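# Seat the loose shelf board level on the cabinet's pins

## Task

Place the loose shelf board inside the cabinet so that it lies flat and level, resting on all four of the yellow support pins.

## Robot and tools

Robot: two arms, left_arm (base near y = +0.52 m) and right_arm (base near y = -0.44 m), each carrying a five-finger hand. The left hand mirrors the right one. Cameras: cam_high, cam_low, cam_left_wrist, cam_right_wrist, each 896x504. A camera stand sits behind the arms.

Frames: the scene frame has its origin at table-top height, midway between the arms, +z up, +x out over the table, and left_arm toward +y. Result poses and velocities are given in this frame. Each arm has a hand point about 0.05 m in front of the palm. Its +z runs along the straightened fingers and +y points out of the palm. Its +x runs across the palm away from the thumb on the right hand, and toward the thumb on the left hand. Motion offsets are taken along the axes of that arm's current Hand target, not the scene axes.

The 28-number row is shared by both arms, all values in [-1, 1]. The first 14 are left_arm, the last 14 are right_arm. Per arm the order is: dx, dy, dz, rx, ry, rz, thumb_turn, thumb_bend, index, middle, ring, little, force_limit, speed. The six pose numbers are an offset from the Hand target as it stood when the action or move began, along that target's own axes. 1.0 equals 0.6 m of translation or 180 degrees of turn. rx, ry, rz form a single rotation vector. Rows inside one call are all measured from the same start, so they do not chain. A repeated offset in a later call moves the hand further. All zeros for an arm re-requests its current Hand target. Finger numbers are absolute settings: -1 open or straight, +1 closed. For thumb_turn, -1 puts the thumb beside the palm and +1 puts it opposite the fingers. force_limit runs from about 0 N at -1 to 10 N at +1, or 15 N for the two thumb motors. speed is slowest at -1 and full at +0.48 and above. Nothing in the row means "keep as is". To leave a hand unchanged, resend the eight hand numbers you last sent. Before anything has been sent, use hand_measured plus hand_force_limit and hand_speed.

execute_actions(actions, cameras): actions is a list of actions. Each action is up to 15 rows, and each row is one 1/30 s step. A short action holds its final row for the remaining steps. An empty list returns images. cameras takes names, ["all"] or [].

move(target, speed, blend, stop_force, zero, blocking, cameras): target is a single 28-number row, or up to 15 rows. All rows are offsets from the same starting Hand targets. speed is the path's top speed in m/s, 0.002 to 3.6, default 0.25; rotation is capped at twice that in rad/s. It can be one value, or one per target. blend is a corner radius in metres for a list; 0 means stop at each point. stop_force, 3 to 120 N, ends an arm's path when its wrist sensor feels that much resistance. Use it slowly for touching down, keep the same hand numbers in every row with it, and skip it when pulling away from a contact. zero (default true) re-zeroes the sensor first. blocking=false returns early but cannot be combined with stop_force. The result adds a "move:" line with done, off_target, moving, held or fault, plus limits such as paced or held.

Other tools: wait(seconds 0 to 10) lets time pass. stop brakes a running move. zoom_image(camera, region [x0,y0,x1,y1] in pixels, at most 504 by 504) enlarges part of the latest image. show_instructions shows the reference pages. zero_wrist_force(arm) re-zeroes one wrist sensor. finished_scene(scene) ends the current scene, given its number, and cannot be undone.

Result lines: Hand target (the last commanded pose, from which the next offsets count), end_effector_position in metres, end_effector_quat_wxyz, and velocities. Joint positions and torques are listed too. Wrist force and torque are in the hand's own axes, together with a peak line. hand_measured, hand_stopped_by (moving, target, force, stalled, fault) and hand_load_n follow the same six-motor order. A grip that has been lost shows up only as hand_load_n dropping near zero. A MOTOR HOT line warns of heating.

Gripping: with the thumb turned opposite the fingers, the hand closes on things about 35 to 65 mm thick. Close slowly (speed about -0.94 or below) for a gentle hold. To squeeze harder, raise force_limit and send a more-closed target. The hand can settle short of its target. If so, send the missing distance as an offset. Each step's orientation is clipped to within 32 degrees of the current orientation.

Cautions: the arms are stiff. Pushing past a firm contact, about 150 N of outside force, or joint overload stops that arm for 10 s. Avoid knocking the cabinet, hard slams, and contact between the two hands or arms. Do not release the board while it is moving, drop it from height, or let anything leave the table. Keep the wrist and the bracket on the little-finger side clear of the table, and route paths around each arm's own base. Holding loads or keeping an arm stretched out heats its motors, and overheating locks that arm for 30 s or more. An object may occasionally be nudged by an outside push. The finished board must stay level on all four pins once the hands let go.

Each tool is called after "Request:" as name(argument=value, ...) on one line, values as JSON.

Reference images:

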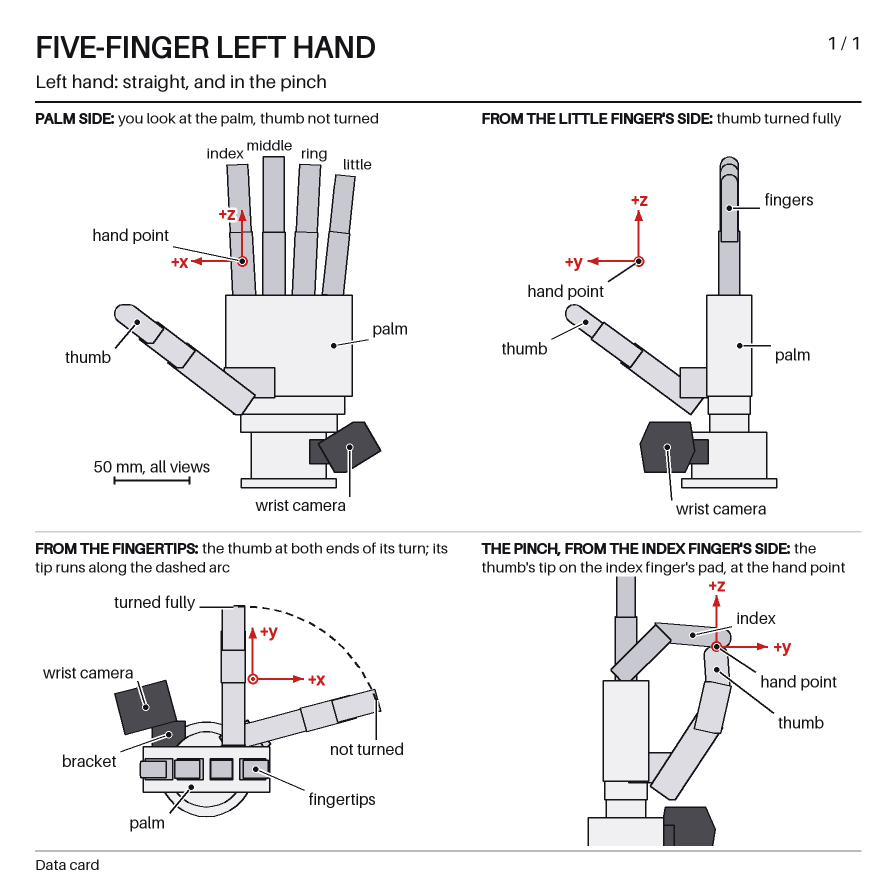

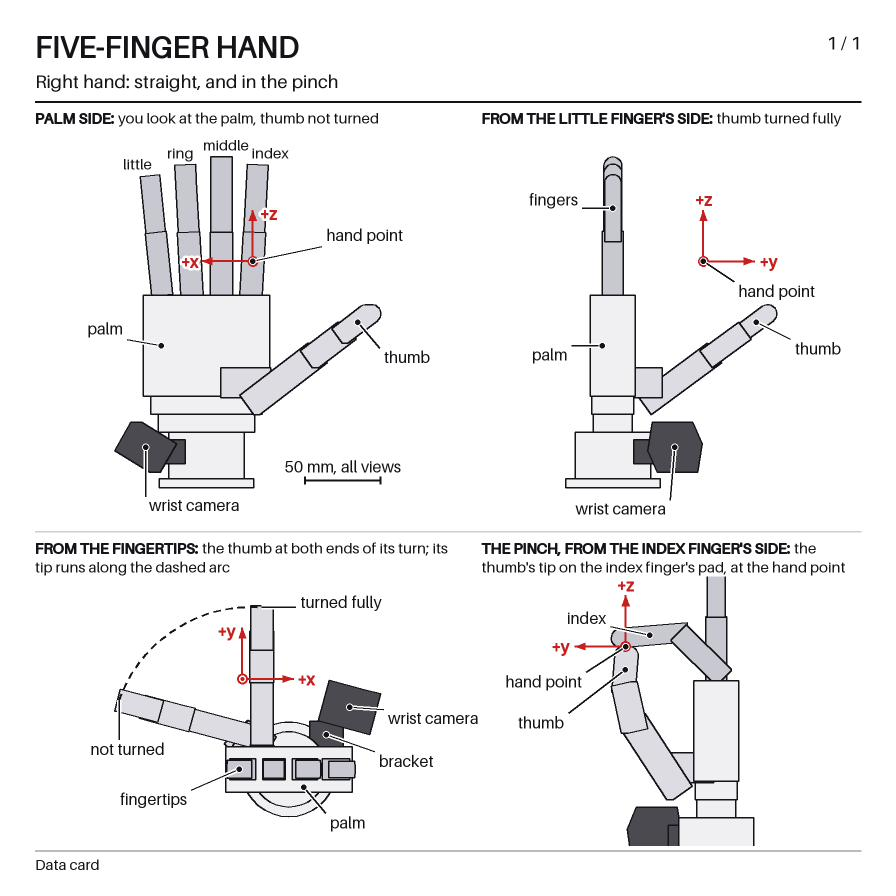

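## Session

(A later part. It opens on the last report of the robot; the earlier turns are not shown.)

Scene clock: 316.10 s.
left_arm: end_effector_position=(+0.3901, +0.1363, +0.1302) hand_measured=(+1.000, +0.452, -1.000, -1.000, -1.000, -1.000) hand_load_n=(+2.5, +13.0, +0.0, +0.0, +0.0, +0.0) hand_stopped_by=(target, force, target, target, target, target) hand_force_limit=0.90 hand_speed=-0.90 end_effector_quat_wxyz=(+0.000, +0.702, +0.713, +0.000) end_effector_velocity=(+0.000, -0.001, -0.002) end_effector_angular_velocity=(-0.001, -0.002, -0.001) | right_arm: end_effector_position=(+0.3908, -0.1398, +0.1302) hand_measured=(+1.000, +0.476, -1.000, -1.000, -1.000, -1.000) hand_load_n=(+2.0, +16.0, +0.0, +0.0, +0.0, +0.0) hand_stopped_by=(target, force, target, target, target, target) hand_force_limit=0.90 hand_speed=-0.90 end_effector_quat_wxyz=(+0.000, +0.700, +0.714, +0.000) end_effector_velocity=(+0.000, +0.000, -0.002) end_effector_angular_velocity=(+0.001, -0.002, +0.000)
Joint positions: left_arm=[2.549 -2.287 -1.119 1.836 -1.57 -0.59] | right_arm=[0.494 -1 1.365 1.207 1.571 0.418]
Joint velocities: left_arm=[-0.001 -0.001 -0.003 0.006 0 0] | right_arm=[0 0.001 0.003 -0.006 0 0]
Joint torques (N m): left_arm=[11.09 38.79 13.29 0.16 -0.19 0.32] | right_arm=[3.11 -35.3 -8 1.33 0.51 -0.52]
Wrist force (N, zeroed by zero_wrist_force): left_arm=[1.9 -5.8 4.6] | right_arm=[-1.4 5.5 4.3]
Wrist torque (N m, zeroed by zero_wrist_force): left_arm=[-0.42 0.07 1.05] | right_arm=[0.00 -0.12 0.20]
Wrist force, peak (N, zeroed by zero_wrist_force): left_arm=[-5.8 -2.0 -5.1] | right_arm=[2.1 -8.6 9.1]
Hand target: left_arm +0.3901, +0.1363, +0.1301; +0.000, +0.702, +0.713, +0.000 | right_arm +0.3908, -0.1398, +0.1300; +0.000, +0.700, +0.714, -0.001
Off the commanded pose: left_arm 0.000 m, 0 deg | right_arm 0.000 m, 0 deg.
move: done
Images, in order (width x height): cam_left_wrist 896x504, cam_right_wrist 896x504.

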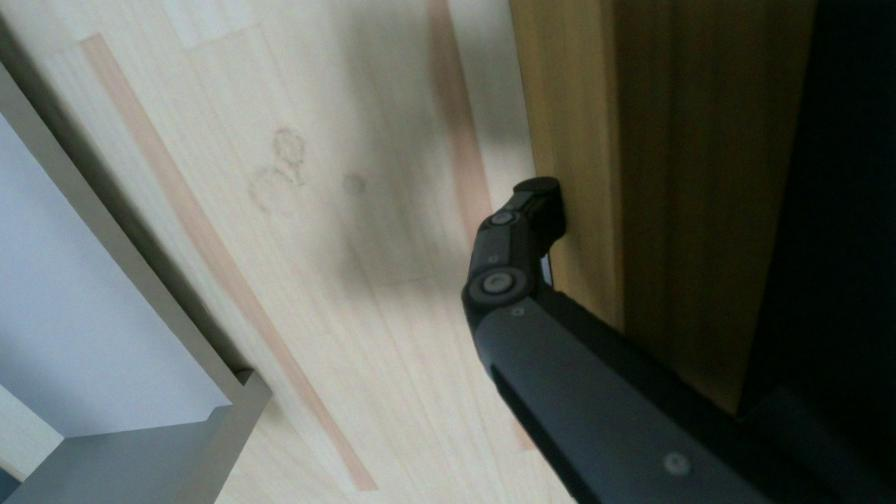

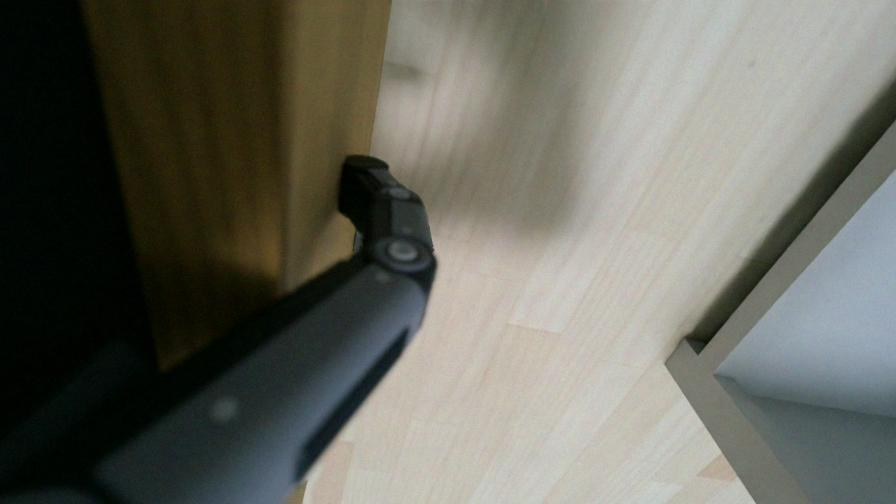

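Request:
move(target=[0,-0.0004,-0.1333,0,0,0.001,1,0.7,-1,-1,-1,-1,0.9,-0.9,0,0.0004,-0.1333,0,0,0,1,0.7,-1,-1,-1,-1,0.9,-0.9], speed=0.08, cameras=["all"])

Scene clock: 330.60 s.
left_arm: end_effector_position=(+0.3899, +0.1364, +0.2100) hand_measured=(+1.000, +0.452, -1.000, -1.000, -1.000, -1.000) hand_load_n=(+3.0, +10.5, +0.0, +0.0, +0.0, +0.0) hand_stopped_by=(target, force, target, target, target, target) hand_force_limit=0.90 hand_speed=-0.90 end_effector_quat_wxyz=(+0.000, +0.703, +0.711, +0.000) | right_arm: end_effector_position=(+0.3911, -0.1397, +0.2100) hand_measured=(+1.000, +0.476, -1.000, -1.000, -1.000, -1.000) hand_load_n=(+1.5, +16.0, +0.0, +0.0, +0.0, +0.0) hand_stopped_by=(target, force, target, target, target, target) hand_force_limit=0.90 hand_speed=-0.90 end_effector_quat_wxyz=(+0.000, +0.700, +0.714, +0.000)
Joint positions: left_arm=[2.549 -2.248 -0.978 1.656 -1.57 -0.586] | right_arm=[0.494 -1.053 1.236 1.388 1.571 0.417]
Joint torques (N m): left_arm=[9.76 37.77 20.75 -2.12 0.02 0.17] | right_arm=[-12.43 -35.26 -17.7 2.8 0.76 -1.55]
Wrist force (N, zeroed by zero_wrist_force): left_arm=[1.7 -4.5 4.7] | right_arm=[-1.4 4.2 4.1]
Wrist torque (N m, zeroed by zero_wrist_force): left_arm=[-0.42 0.03 0.69] | right_arm=[0.03 -0.10 0.17]
Wrist force, peak (N, zeroed by zero_wrist_force): left_arm=[-1.6 -5.9 6.4] | right_arm=[1.7 5.7 5.9]
Hand target: left_arm +0.3899, +0.1364, +0.2101; +0.000, +0.703, +0.711, +0.000 | right_arm +0.3911, -0.1397, +0.2100; +0.000, +0.700, +0.714, -0.001
Off the commanded pose: left_arm 0.000 m, 0 deg | right_arm 0.000 m, 0 deg.
move: done

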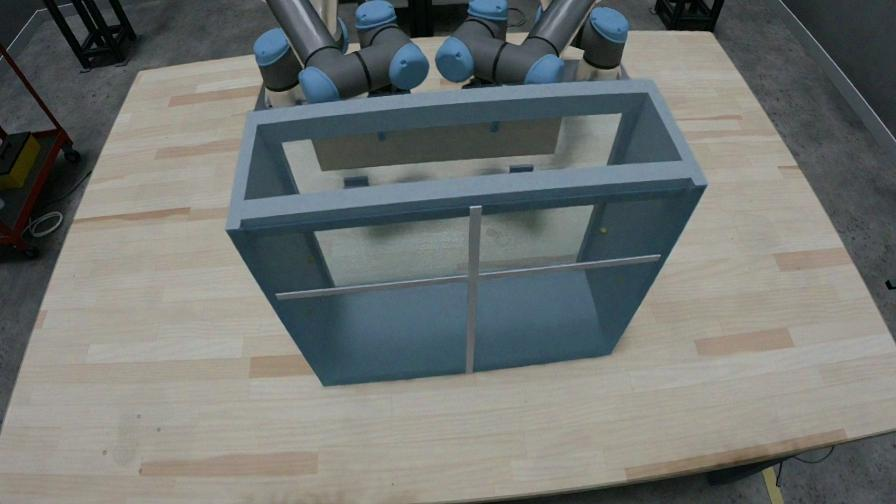

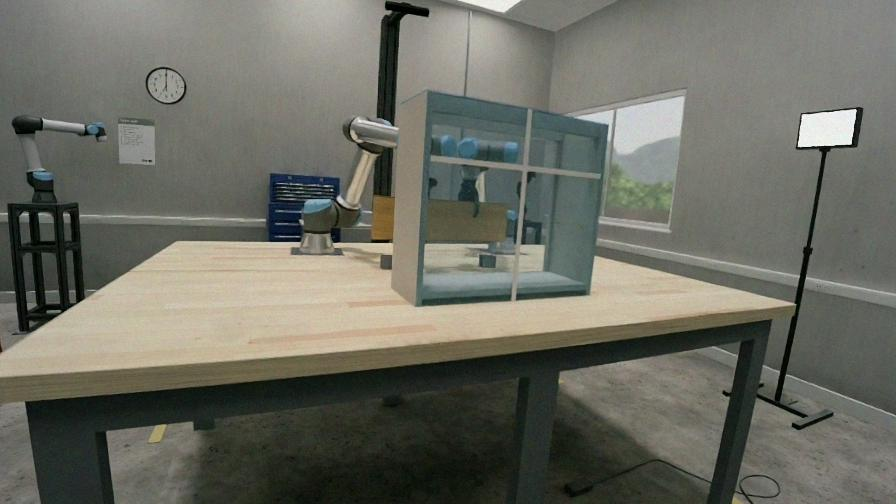

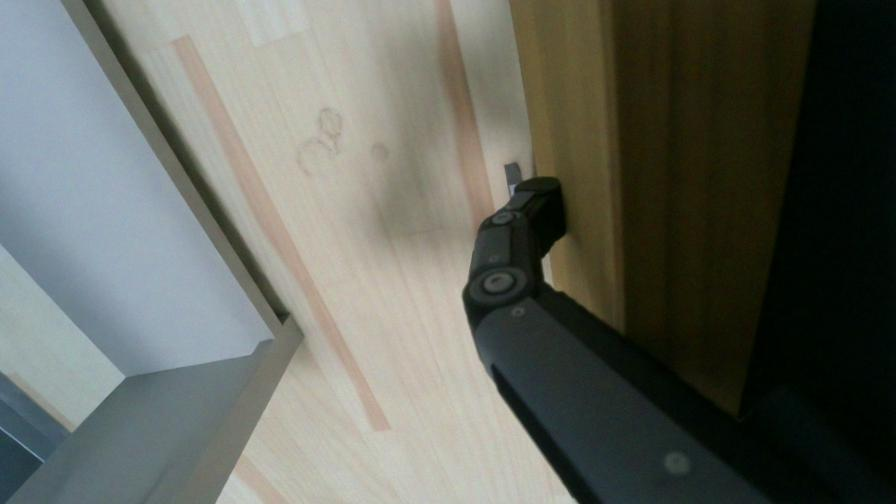

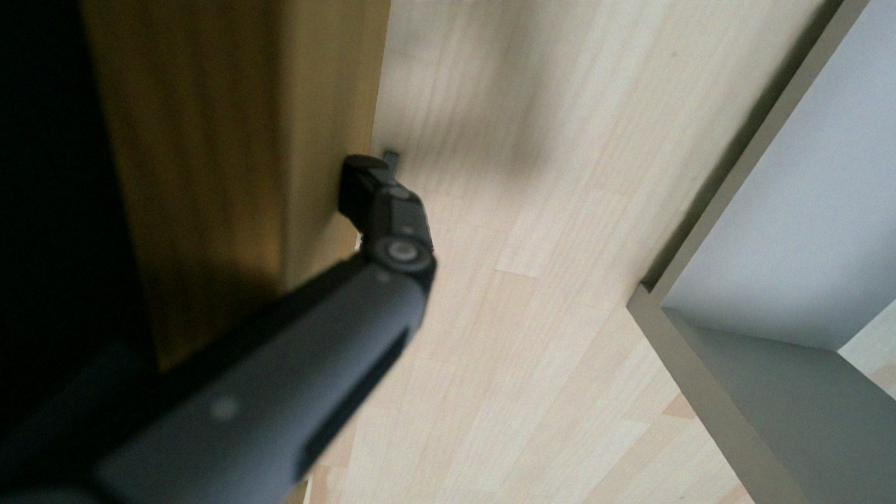

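Request:
move(target=[[0,0,0,0,0,0,1,0.85,-1,-1,-1,-1,0.9,-0.9,0,0,0,0,0,0,1,0.85,-1,-1,-1,-1,0.9,-0.9]])

Request:
move(target=[0,-0.0009,-0.0759,-0.25,0,0,1,0.85,-1,-1,-1,-1,0.9,-0.9,0,0.0009,-0.0741,-0.25,-0.0019,0,1,0.85,-1,-1,-1,-1,0.9,-0.9], speed=0.15, cameras=["cam_high","cam_left_wrist","cam_right_wrist"])

Scene clock: 379.63 s.
left_arm: end_effector_position=(+0.3899, +0.1364, +0.2101) hand_measured=(+1.000, +0.460, -1.000, -1.000, -1.000, -1.000) hand_load_n=(+3.5, +13.5, +0.0, +0.0, +0.0, +0.0) hand_stopped_by=(target, force, target, target, target, target) hand_force_limit=0.90 hand_speed=-0.90 end_effector_quat_wxyz=(+0.000, +0.703, +0.711, +0.000) | right_arm: end_effector_position=(+0.3911, -0.1397, +0.2100) hand_measured=(+1.000, +0.476, -1.000, -1.000, -1.000, -1.000) hand_load_n=(+1.5, +15.5, +0.0, +0.0, +0.0, +0.0) hand_stopped_by=(target, force, target, target, target, target) hand_force_limit=0.90 hand_speed=-0.90 end_effector_quat_wxyz=(+0.000, +0.700, +0.714, -0.001)
Joint positions: left_arm=[2.549 -2.248 -0.978 1.656 -1.57 -0.586] | right_arm=[0.494 -1.053 1.236 1.388 1.571 0.417]
Joint torques (N m): left_arm=[-1.63 38.35 27.78 -3.13 -0.55 -2.58] | right_arm=[-10.74 -34.83 -24.68 4.98 -1.48 1.84]
Wrist force (N, zeroed by zero_wrist_force): left_arm=[1.4 -5.2 4.6] | right_arm=[-0.9 4.4 4.4]
Wrist torque (N m, zeroed by zero_wrist_force): left_arm=[-0.49 -0.01 0.79] | right_arm=[0.02 -0.13 0.19]
Wrist force, peak (N, zeroed by zero_wrist_force): left_arm=[1.1 -5.3 4.6] | right_arm=[-1.2 4.4 4.7]
Hand target: left_arm +0.3899, +0.1364, +0.2101; +0.000, +0.703, +0.711, +0.000 | right_arm +0.3911, -0.1397, +0.2100; +0.000, +0.700, +0.714, -0.001
Off the commanded pose: left_arm 0.000 m, 0 deg | right_arm 0.000 m, 0 deg.
move: done

Scene clock: 380.63 s.
left_arm: end_effector_position=(+0.3897, +0.1363, +0.2199) hand_measured=(+1.000, +0.460, -1.000, -1.000, -1.000, -1.000) hand_load_n=(+1.5, +7.5, +0.0, +0.0, +0.0, +0.0) hand_stopped_by=(target, force, target, target, target, target) hand_force_limit=0.90 hand_speed=-0.90 end_effector_quat_wxyz=(+0.060, +0.700, +0.709, +0.060) | right_arm: end_effector_position=(+0.3912, -0.1397, +0.2176) hand_measured=(+1.000, +0.476, -1.000, -1.000, -1.000, -1.000) hand_load_n=(+2.0, +15.0, +0.0, +0.0, +0.0, +0.0) hand_stopped_by=(target, force, target, target, target, target) hand_force_limit=0.90 hand_speed=-0.90 end_effector_quat_wxyz=(+0.047, +0.699, +0.712, +0.047)
Joint positions: left_arm=[2.505 -2.166 -1.088 1.822 -1.67 -0.623] | right_arm=[0.523 -1.121 1.315 1.258 1.629 0.443]
Joint torques (N m): left_arm=[8.36 44.06 19.21 -0.18 -1.23 2.06] | right_arm=[-9.66 -31.99 -24.91 4.34 -1.57 -0.46]
Wrist force (N, zeroed by zero_wrist_force): left_arm=[0.7 -2.7 4.0] | right_arm=[-0.8 1.3 4.7]
Wrist torque (N m, zeroed by zero_wrist_force): left_arm=[-0.25 0.09 0.30] | right_arm=[-0.15 -0.17 0.12]
Wrist force, peak (N, zeroed by zero_wrist_force): left_arm=[-1.9 -5.0 4.6] | right_arm=[1.7 4.8 4.7]
Hand target: left_arm +0.3897, +0.1364, +0.2199; +0.060, +0.700, +0.709, +0.060 (not the last commanded pose) | right_arm +0.3912, -0.1397, +0.2176; +0.047, +0.699, +0.712, +0.047 (not the last commanded pose)
Off the commanded pose: left_arm 0.036 m, 35 deg | right_arm 0.037 m, 37 deg.
move: held (right_arm; a check stopped the path), off_target (left_arm; braked when a check withheld steps of right_arm); limits=held
pose unreachable (right arm): on one or more control steps of this call, first in action 0 (counted from 0), this arm could not follow its commanded pose, so it was not sent that pose on those steps. It may still have moved: this result reports where it is.
cause: moving toward the commanded pose would bring a part of the arm too close to another arm (a part of this arm just beyond joint 4 (wrist 1) and a part of the left arm just beyond its joint 4 (wrist 1), 8 mm apart when this arm was first held).
Images, in order (width x height): cam_high 896x504, cam_left_wrist 896x504, cam_right_wrist 896x504.

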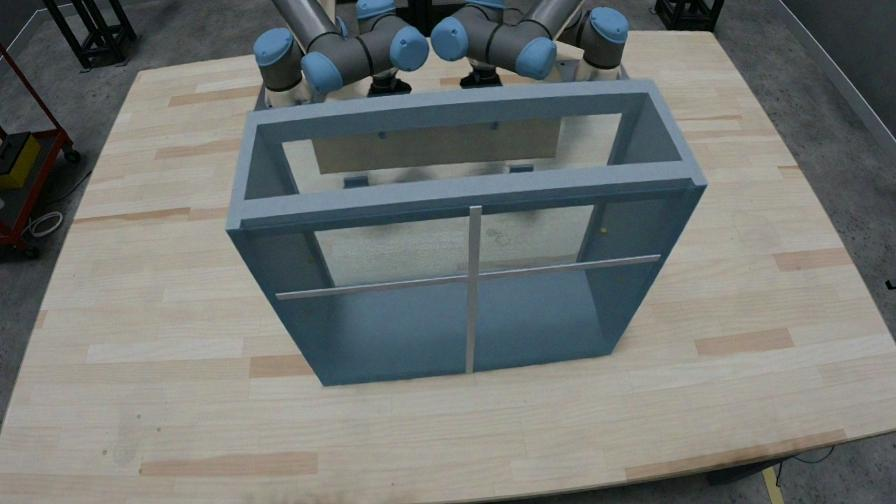

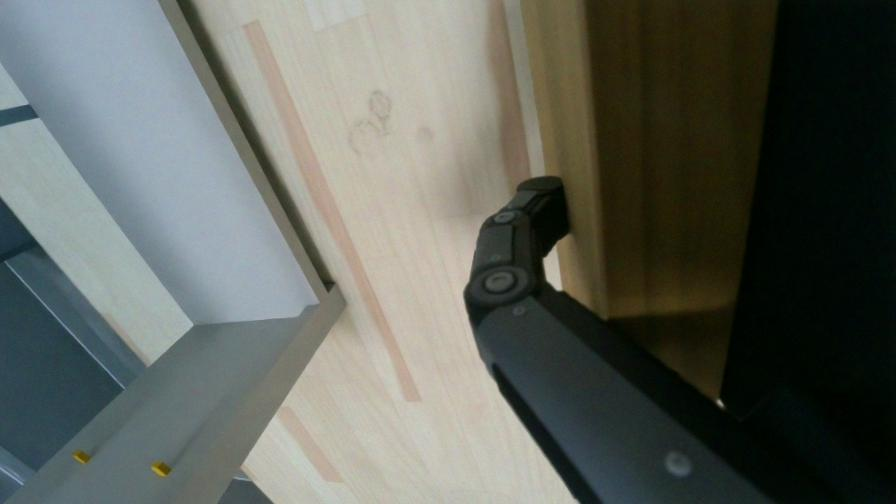

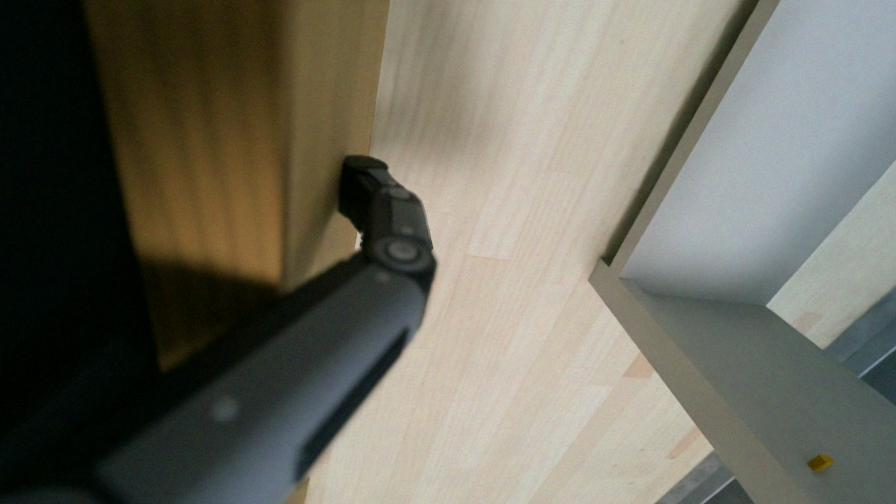

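Request:
move(target=[-0.0019,0.1637,0.0315,0.0119,0,0,1,0.85,-1,-1,-1,-1,0.9,-0.9,-0.0033,0.1652,0.022,0,0,0,1,0.85,-1,-1,-1,-1,0.9,-0.9], speed=0.08)

Scene clock: 441.27 s.
left_arm: end_effector_position=(+0.4898, +0.1365, +0.2178) hand_measured=(+1.000, +0.460, -1.000, -1.000, -1.000, -1.000) hand_load_n=(+1.0, +12.0, +0.0, +0.0, +0.0, +0.0) hand_stopped_by=(target, force, target, target, target, target) hand_force_limit=0.90 hand_speed=-0.90 end_effector_quat_wxyz=(+0.047, +0.701, +0.710, +0.047) | right_arm: end_effector_position=(+0.4912, -0.1399, +0.2176) hand_measured=(+1.000, +0.476, -1.000, -1.000, -1.000, -1.000) hand_load_n=(+2.5, +14.0, +0.0, +0.0, +0.0, +0.0) hand_stopped_by=(target, force, target, target, target, target) hand_force_limit=0.90 hand_speed=-0.90 end_effector_quat_wxyz=(+0.047, +0.699, +0.712, +0.047)
Joint positions: left_arm=[2.608 -2.405 -0.682 1.631 -1.636 -0.523] | right_arm=[0.441 -0.916 0.991 1.372 1.619 0.362]
Joint torques (N m): left_arm=[-6.1 43.51 27.4 -1.8 -1.86 -2.57] | right_arm=[14.41 -48.5 -25.89 1.16 1.31 2.15]
Wrist force (N, zeroed by zero_wrist_force): left_arm=[-0.5 -4.9 4.5] | right_arm=[0.4 2.9 4.8]
Wrist torque (N m, zeroed by zero_wrist_force): left_arm=[-0.62 0.06 0.61] | right_arm=[0.09 -0.18 0.28]
Wrist force, peak (N, zeroed by zero_wrist_force): left_arm=[-2.2 -5.2 4.2] | right_arm=[3.1 4.4 5.1]
Hand target: left_arm +0.4898, +0.1365, +0.2178; +0.047, +0.701, +0.710, +0.047 | right_arm +0.4912, -0.1398, +0.2176; +0.047, +0.699, +0.712, +0.047
Off the commanded pose: left_arm 0.000 m, 0 deg | right_arm 0.000 m, 0 deg.
move: done

Request:
move(target=[[0,0.006,-0.0503,-0.1526,0,0,1,0.85,-1,-1,-1,-1,0.9,-0.9,0,0.0072,-0.0488,-0.1526,-0.0011,0,1,0.85,-1,-1,-1,-1,0.9,-0.9],[0,0.0121,-0.1005,-0.3052,0,0,1,0.85,-1,-1,-1,-1,0.9,-0.9,0,0.0144,-0.0978,-0.3052,-0.0023,0,1,0.85,-1,-1,-1,-1,0.9,-0.9]], speed=0.1, blend=0.01, cameras=["cam_high","cam_low"])

Scene clock: 467.77 s.
left_arm: end_effector_position=(+0.4889, +0.1365, +0.2786) hand_measured=(+1.000, +0.460, -1.000, -1.000, -1.000, -1.000) hand_load_n=(+1.5, +10.0, +0.0, +0.0, +0.0, +0.0) hand_stopped_by=(target, force, target, target, target, target) hand_force_limit=0.90 hand_speed=-0.90 end_effector_quat_wxyz=(+0.365, +0.601, +0.608, +0.369) | right_arm: end_effector_position=(+0.4919, -0.1396, +0.2770) hand_measured=(+1.000, +0.476, -1.000, -1.000, -1.000, -1.000) hand_load_n=(+3.0, +12.5, +0.0, +0.0, +0.0, +0.0) hand_stopped_by=(target, force, target, target, target, target) hand_force_limit=0.90 hand_speed=-0.90 end_effector_quat_wxyz=(+0.366, +0.599, +0.610, +0.367)
Joint positions: left_arm=[2.445 -2.015 -1.445 2.866 -2.171 -0.365] | right_arm=[0.578 -1.296 1.681 0.153 2.018 0.244]
Joint torques (N m): left_arm=[8.79 33.69 27.5 3.12 -0.08 -2.23] | right_arm=[-12.31 -24.42 -22.23 -2.49 -1.22 1.62]
Wrist force (N, zeroed by zero_wrist_force): left_arm=[2.7 -5.9 5.4] | right_arm=[-2.9 -0.3 1.0]
Wrist torque (N m, zeroed by zero_wrist_force): left_arm=[-0.61 0.11 0.65] | right_arm=[0.28 0.29 0.08]
Wrist force, peak (N, zeroed by zero_wrist_force): left_arm=[2.7 -5.9 5.4] | right_arm=[-1.1 3.4 5.1]
Hand target: left_arm +0.4890, +0.1365, +0.2786; +0.365, +0.601, +0.608, +0.369 | right_arm +0.4921, -0.1397, +0.2769; +0.366, +0.599, +0.610, +0.367
Off the commanded pose: left_arm 0.000 m, 0 deg | right_arm 0.000 m, 0 deg.
move: done
Images, in order (width x height): cam_high 896x504, cam_low 896x504.

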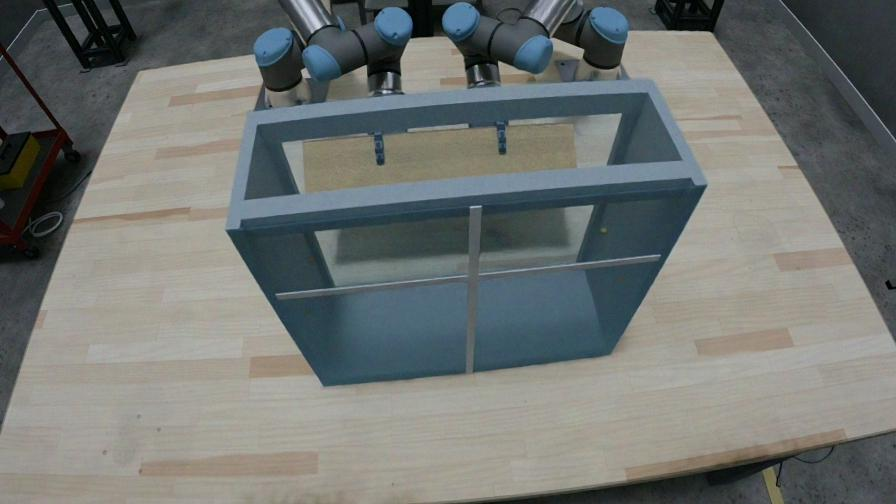

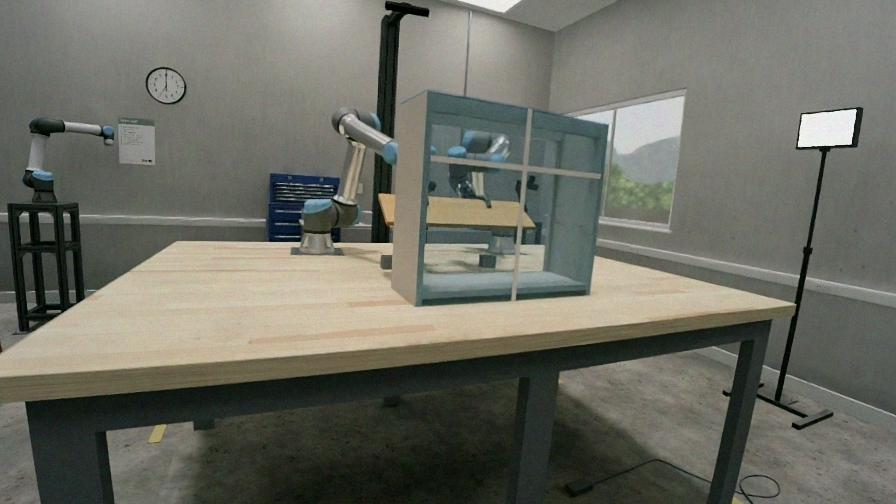

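Request:
move(target=[0,0.0445,-0.0232,-0.1825,0,0,1,0.85,-1,-1,-1,-1,0.9,-0.9,0,0.0449,-0.0234,-0.1825,-0.0014,0,1,0.85,-1,-1,-1,-1,0.9,-0.9], speed=0.1, cameras=["all"])

Request:
zoom_image(camera="cam_low", region=[360, 120, 620, 310])

Request:
zoom_image(camera="cam_high", region=[220, 60, 720, 400])

Scene clock: 492.30 s.
left_arm: end_effector_position=(+0.4890, +0.1366, +0.3085) hand_measured=(+1.000, +0.460, -1.000, -1.000, -1.000, -1.000) hand_load_n=(+1.0, +10.0, +0.0, +0.0, +0.0, +0.0) hand_stopped_by=(target, force, target, target, target, target) hand_force_limit=0.90 hand_speed=-0.90 end_effector_quat_wxyz=(+0.520, +0.473, +0.479, +0.526) | right_arm: end_effector_position=(+0.4921, -0.1396, +0.3071) hand_measured=(+1.000, +0.476, -1.000, -1.000, -1.000, -1.000) hand_load_n=(+3.0, +12.5, +0.0, +0.0, +0.0, +0.0) hand_stopped_by=(target, force, target, target, target, target) hand_force_limit=0.90 hand_speed=-0.90 end_effector_quat_wxyz=(+0.522, +0.471, +0.481, +0.524)
Joint positions: left_arm=[2.453 -1.986 -1.773 3.879 -2.25 0.075] | right_arm=[0.571 -1.289 1.974 -0.791 2.071 -0.059]
Joint torques (N m): left_arm=[-7.54 46.62 28.5 4.74 -1.88 -1.52] | right_arm=[7.01 -42 -23.96 -3.95 1.79 1.3]
Wrist force (N, zeroed by zero_wrist_force): left_arm=[-2.1 -6.5 3.9] | right_arm=[1.4 -0.2 0.2]
Wrist torque (N m, zeroed by zero_wrist_force): left_arm=[-0.64 0.11 0.54] | right_arm=[0.34 0.14 0.25]
Wrist force, peak (N, zeroed by zero_wrist_force): left_arm=[4.3 -6.3 4.8] | right_arm=[-4.4 -0.4 0.6]
Hand target: left_arm +0.4890, +0.1365, +0.3087; +0.520, +0.473, +0.479, +0.526 | right_arm +0.4920, -0.1395, +0.3073; +0.522, +0.471, +0.481, +0.524
Off the commanded pose: left_arm 0.000 m, 0 deg | right_arm 0.000 m, 0 deg.
move: done

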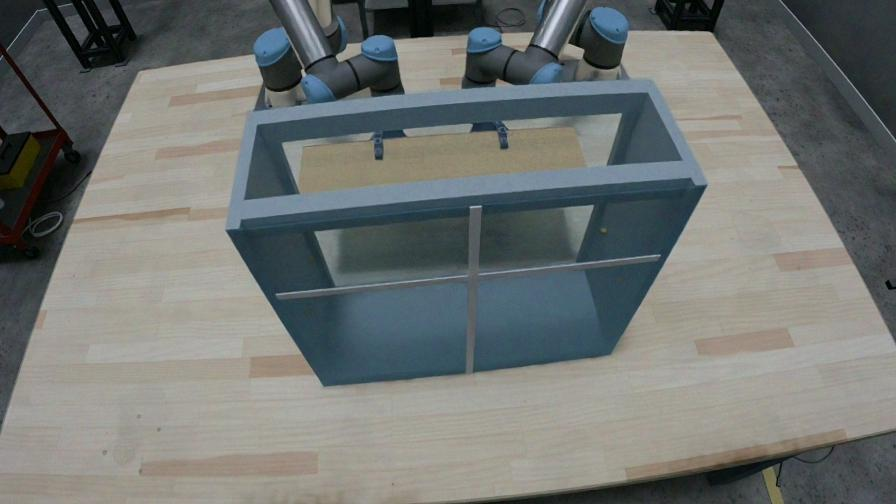

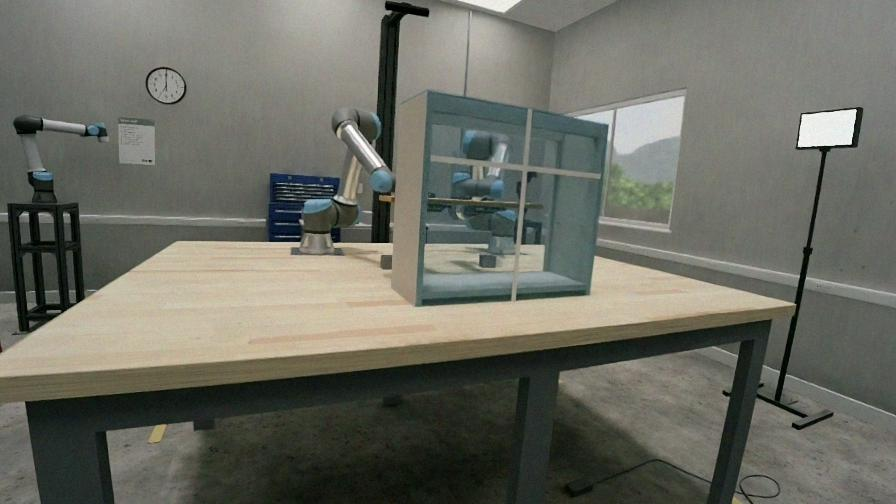

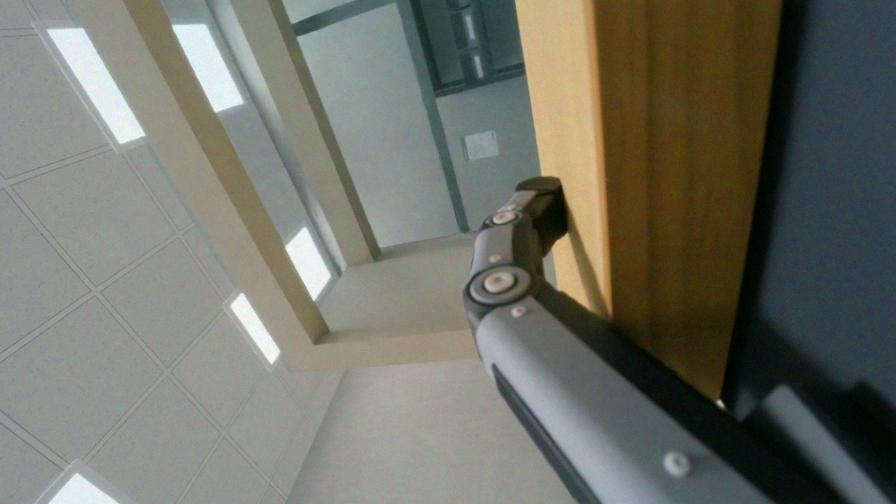

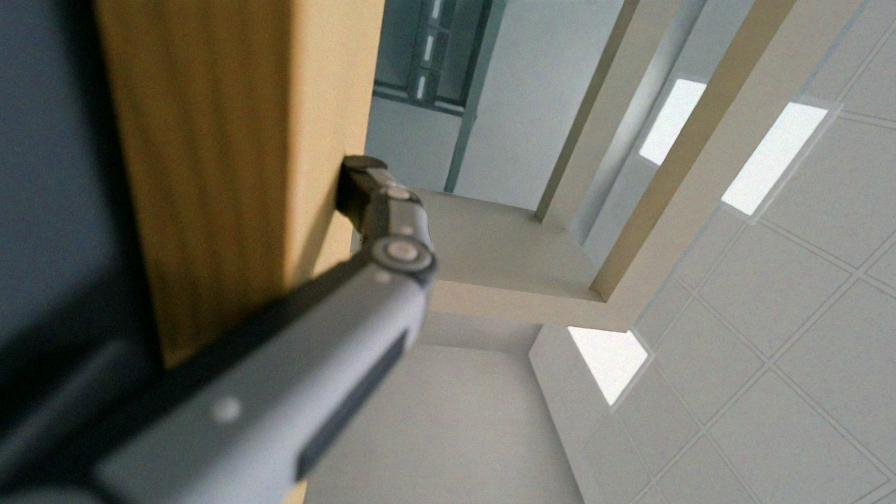

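Scaled by 1.938 from the camera's 896x504 image, which has a finer 1280x720 frame.

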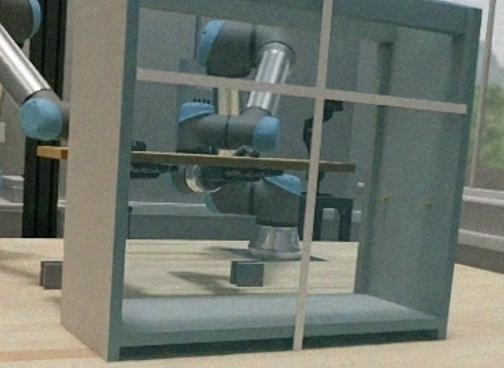

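Scaled by 1.008 from the camera's 896x504 image, which has a finer 1280x720 frame.

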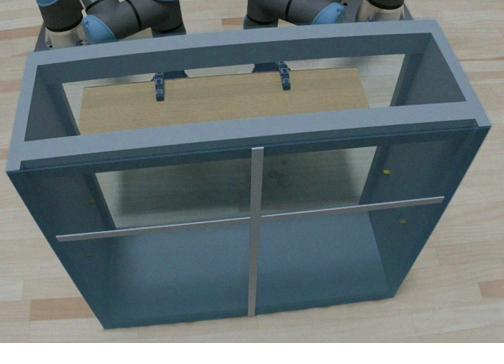

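Request:
move(target=[0.0133,0.105,0.003,0,0.0094,0.0009,1,0.85,-1,-1,-1,-1,0.9,-0.9,0.0122,0.104,0.0166,0,0.0094,0.0009,1,0.85,-1,-1,-1,-1,0.9,-0.9], speed=0.08, cameras=["all"])

Request:
zoom_image(camera="cam_high", region=[220, 60, 720, 400])

Scene clock: 586.57 s.
left_arm: end_effector_position=(+0.4848, +0.1445, +0.3716) hand_measured=(+1.000, +0.460, -1.000, -1.000, -1.000, -1.000) hand_load_n=(+1.0, +10.0, +0.0, +0.0, +0.0, +0.0) hand_stopped_by=(target, force, target, target, target, target) hand_force_limit=0.90 hand_speed=-0.90 end_effector_quat_wxyz=(+0.512, +0.466, +0.486, +0.534) | right_arm: end_effector_position=(+0.4960, -0.1316, +0.3703) hand_measured=(+1.000, +0.476, -1.000, -1.000, -1.000, -1.000) hand_load_n=(+3.0, +12.5, +0.0, +0.0, +0.0, +0.0) hand_stopped_by=(target, force, target, target, target, target) hand_force_limit=0.90 hand_speed=-0.90 end_effector_quat_wxyz=(+0.514, +0.464, +0.488, +0.531)
Joint positions: left_arm=[2.45 -1.903 -1.707 3.734 -2.282 0.08] | right_arm=[0.569 -1.373 1.888 -0.62 2.039 -0.055]
Joint torques (N m): left_arm=[-4.55 37.25 19.28 2.9 0.52 -2.89] | right_arm=[-11.9 -25.68 -16.39 -1.98 2.03 1.03]
Wrist force (N, zeroed by zero_wrist_force): left_arm=[-3.6 -6.1 4.3] | right_arm=[3.4 -0.6 0.0]
Wrist torque (N m, zeroed by zero_wrist_force): left_arm=[-0.63 0.13 0.33] | right_arm=[0.29 0.05 0.30]
Wrist force, peak (N, zeroed by zero_wrist_force): left_arm=[-0.4 -8.0 4.2] | right_arm=[3.2 1.6 0.0]
Hand target: left_arm +0.4848, +0.1445, +0.3715; +0.512, +0.466, +0.486, +0.534 | right_arm +0.4960, -0.1316, +0.3703; +0.514, +0.464, +0.488, +0.531
Off the commanded pose: left_arm 0.000 m, 0 deg | right_arm 0.000 m, 0 deg.
move: done

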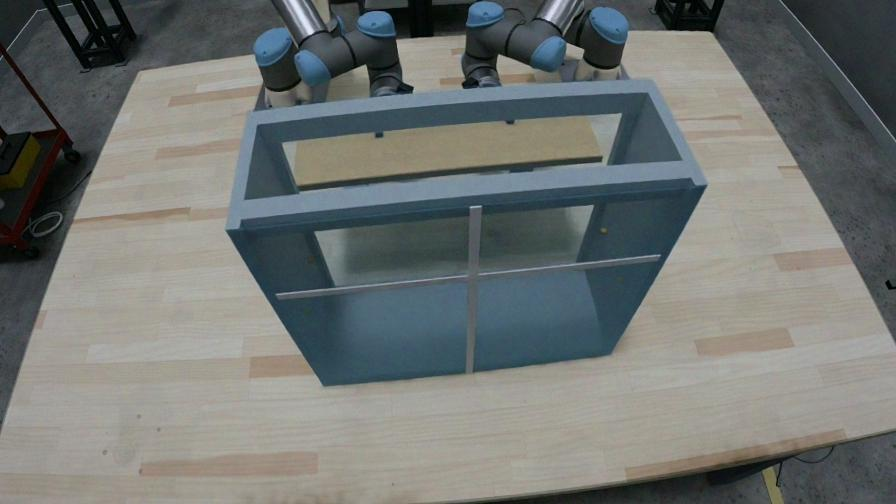

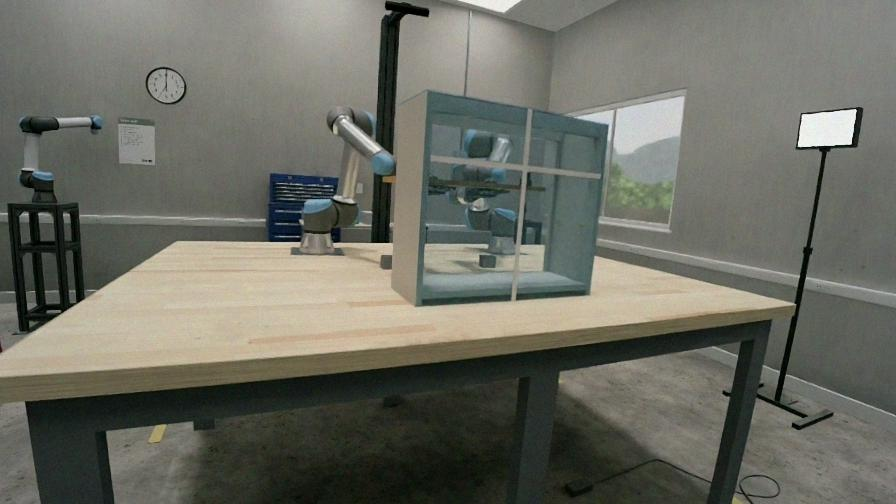

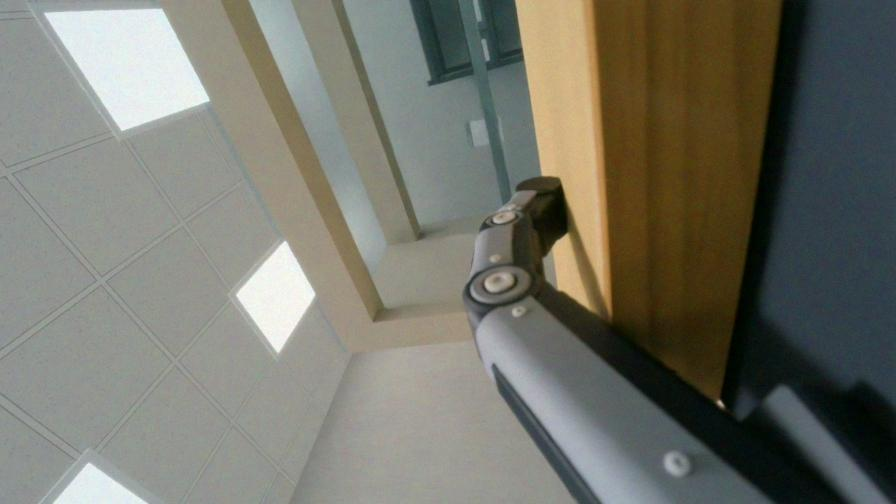

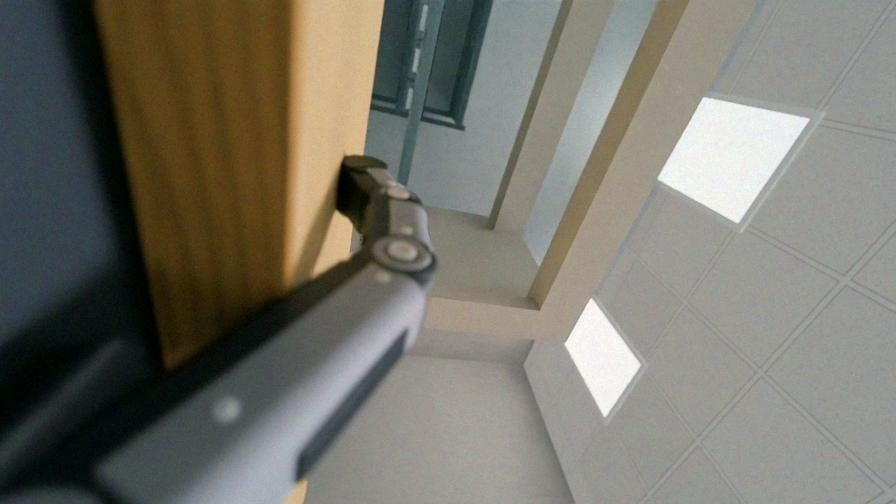

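Scaled by 1.008 from the camera's 896x504 image, which has a finer 1280x720 frame.

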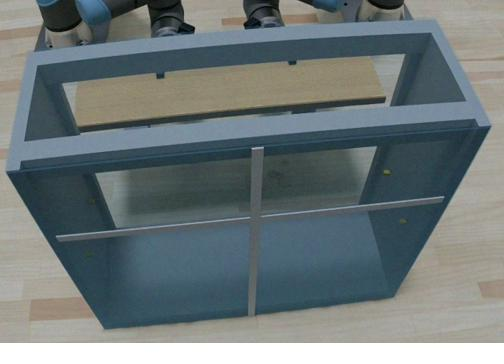

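Request:
zoom_image(camera="cam_high", region=[230, 70, 430, 250])

Request:
zoom_image(camera="cam_high", region=[530, 70, 730, 250])

Scaled by 2.520 from the camera's 896x504 image, which has a finer 1280x720 frame.

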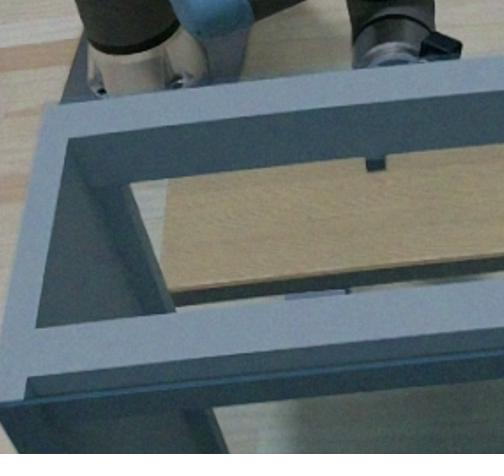

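Scaled by 2.520 from the camera's 896x504 image, which has a finer 1280x720 frame.

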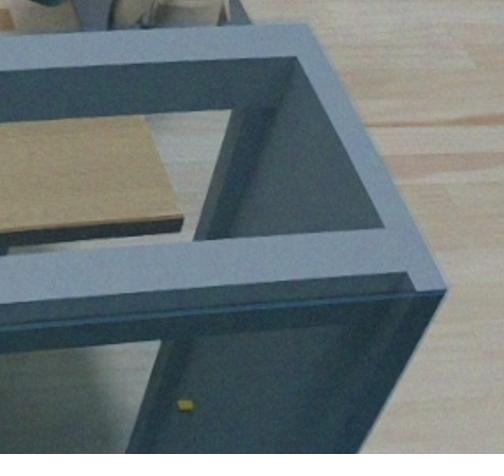

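Request:
zoom_image(camera="cam_low", region=[370, 80, 620, 310])

Scaled by 2.016 from the camera's 896x504 image, which has a finer 1280x720 frame.

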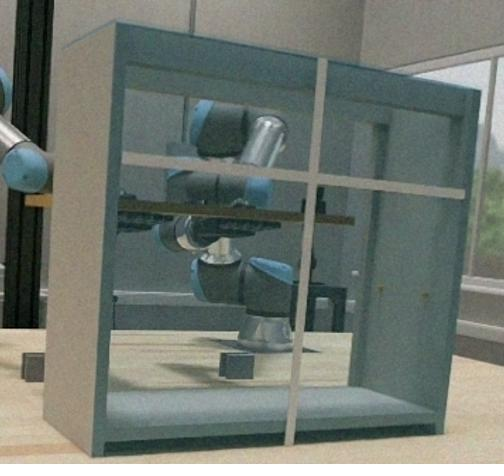

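Request:
zoom_image(camera="cam_low", region=[375, 140, 475, 220])

Request:
zoom_image(camera="cam_low", region=[470, 140, 570, 220])

Scaled by 5.040 from the camera's 896x504 image, which has a finer 1280x720 frame.

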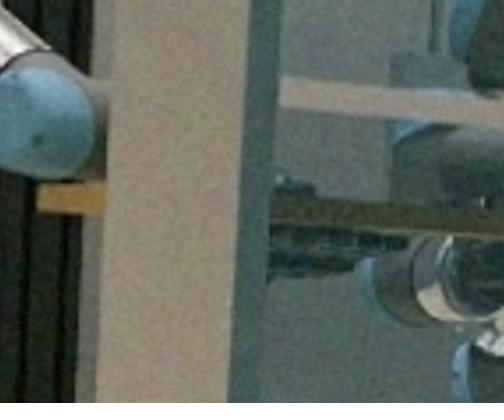

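Scaled by 5.040 from the camera's 896x504 image, which has a finer 1280x720 frame.

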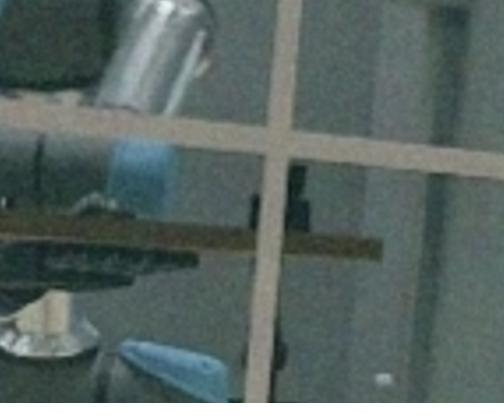

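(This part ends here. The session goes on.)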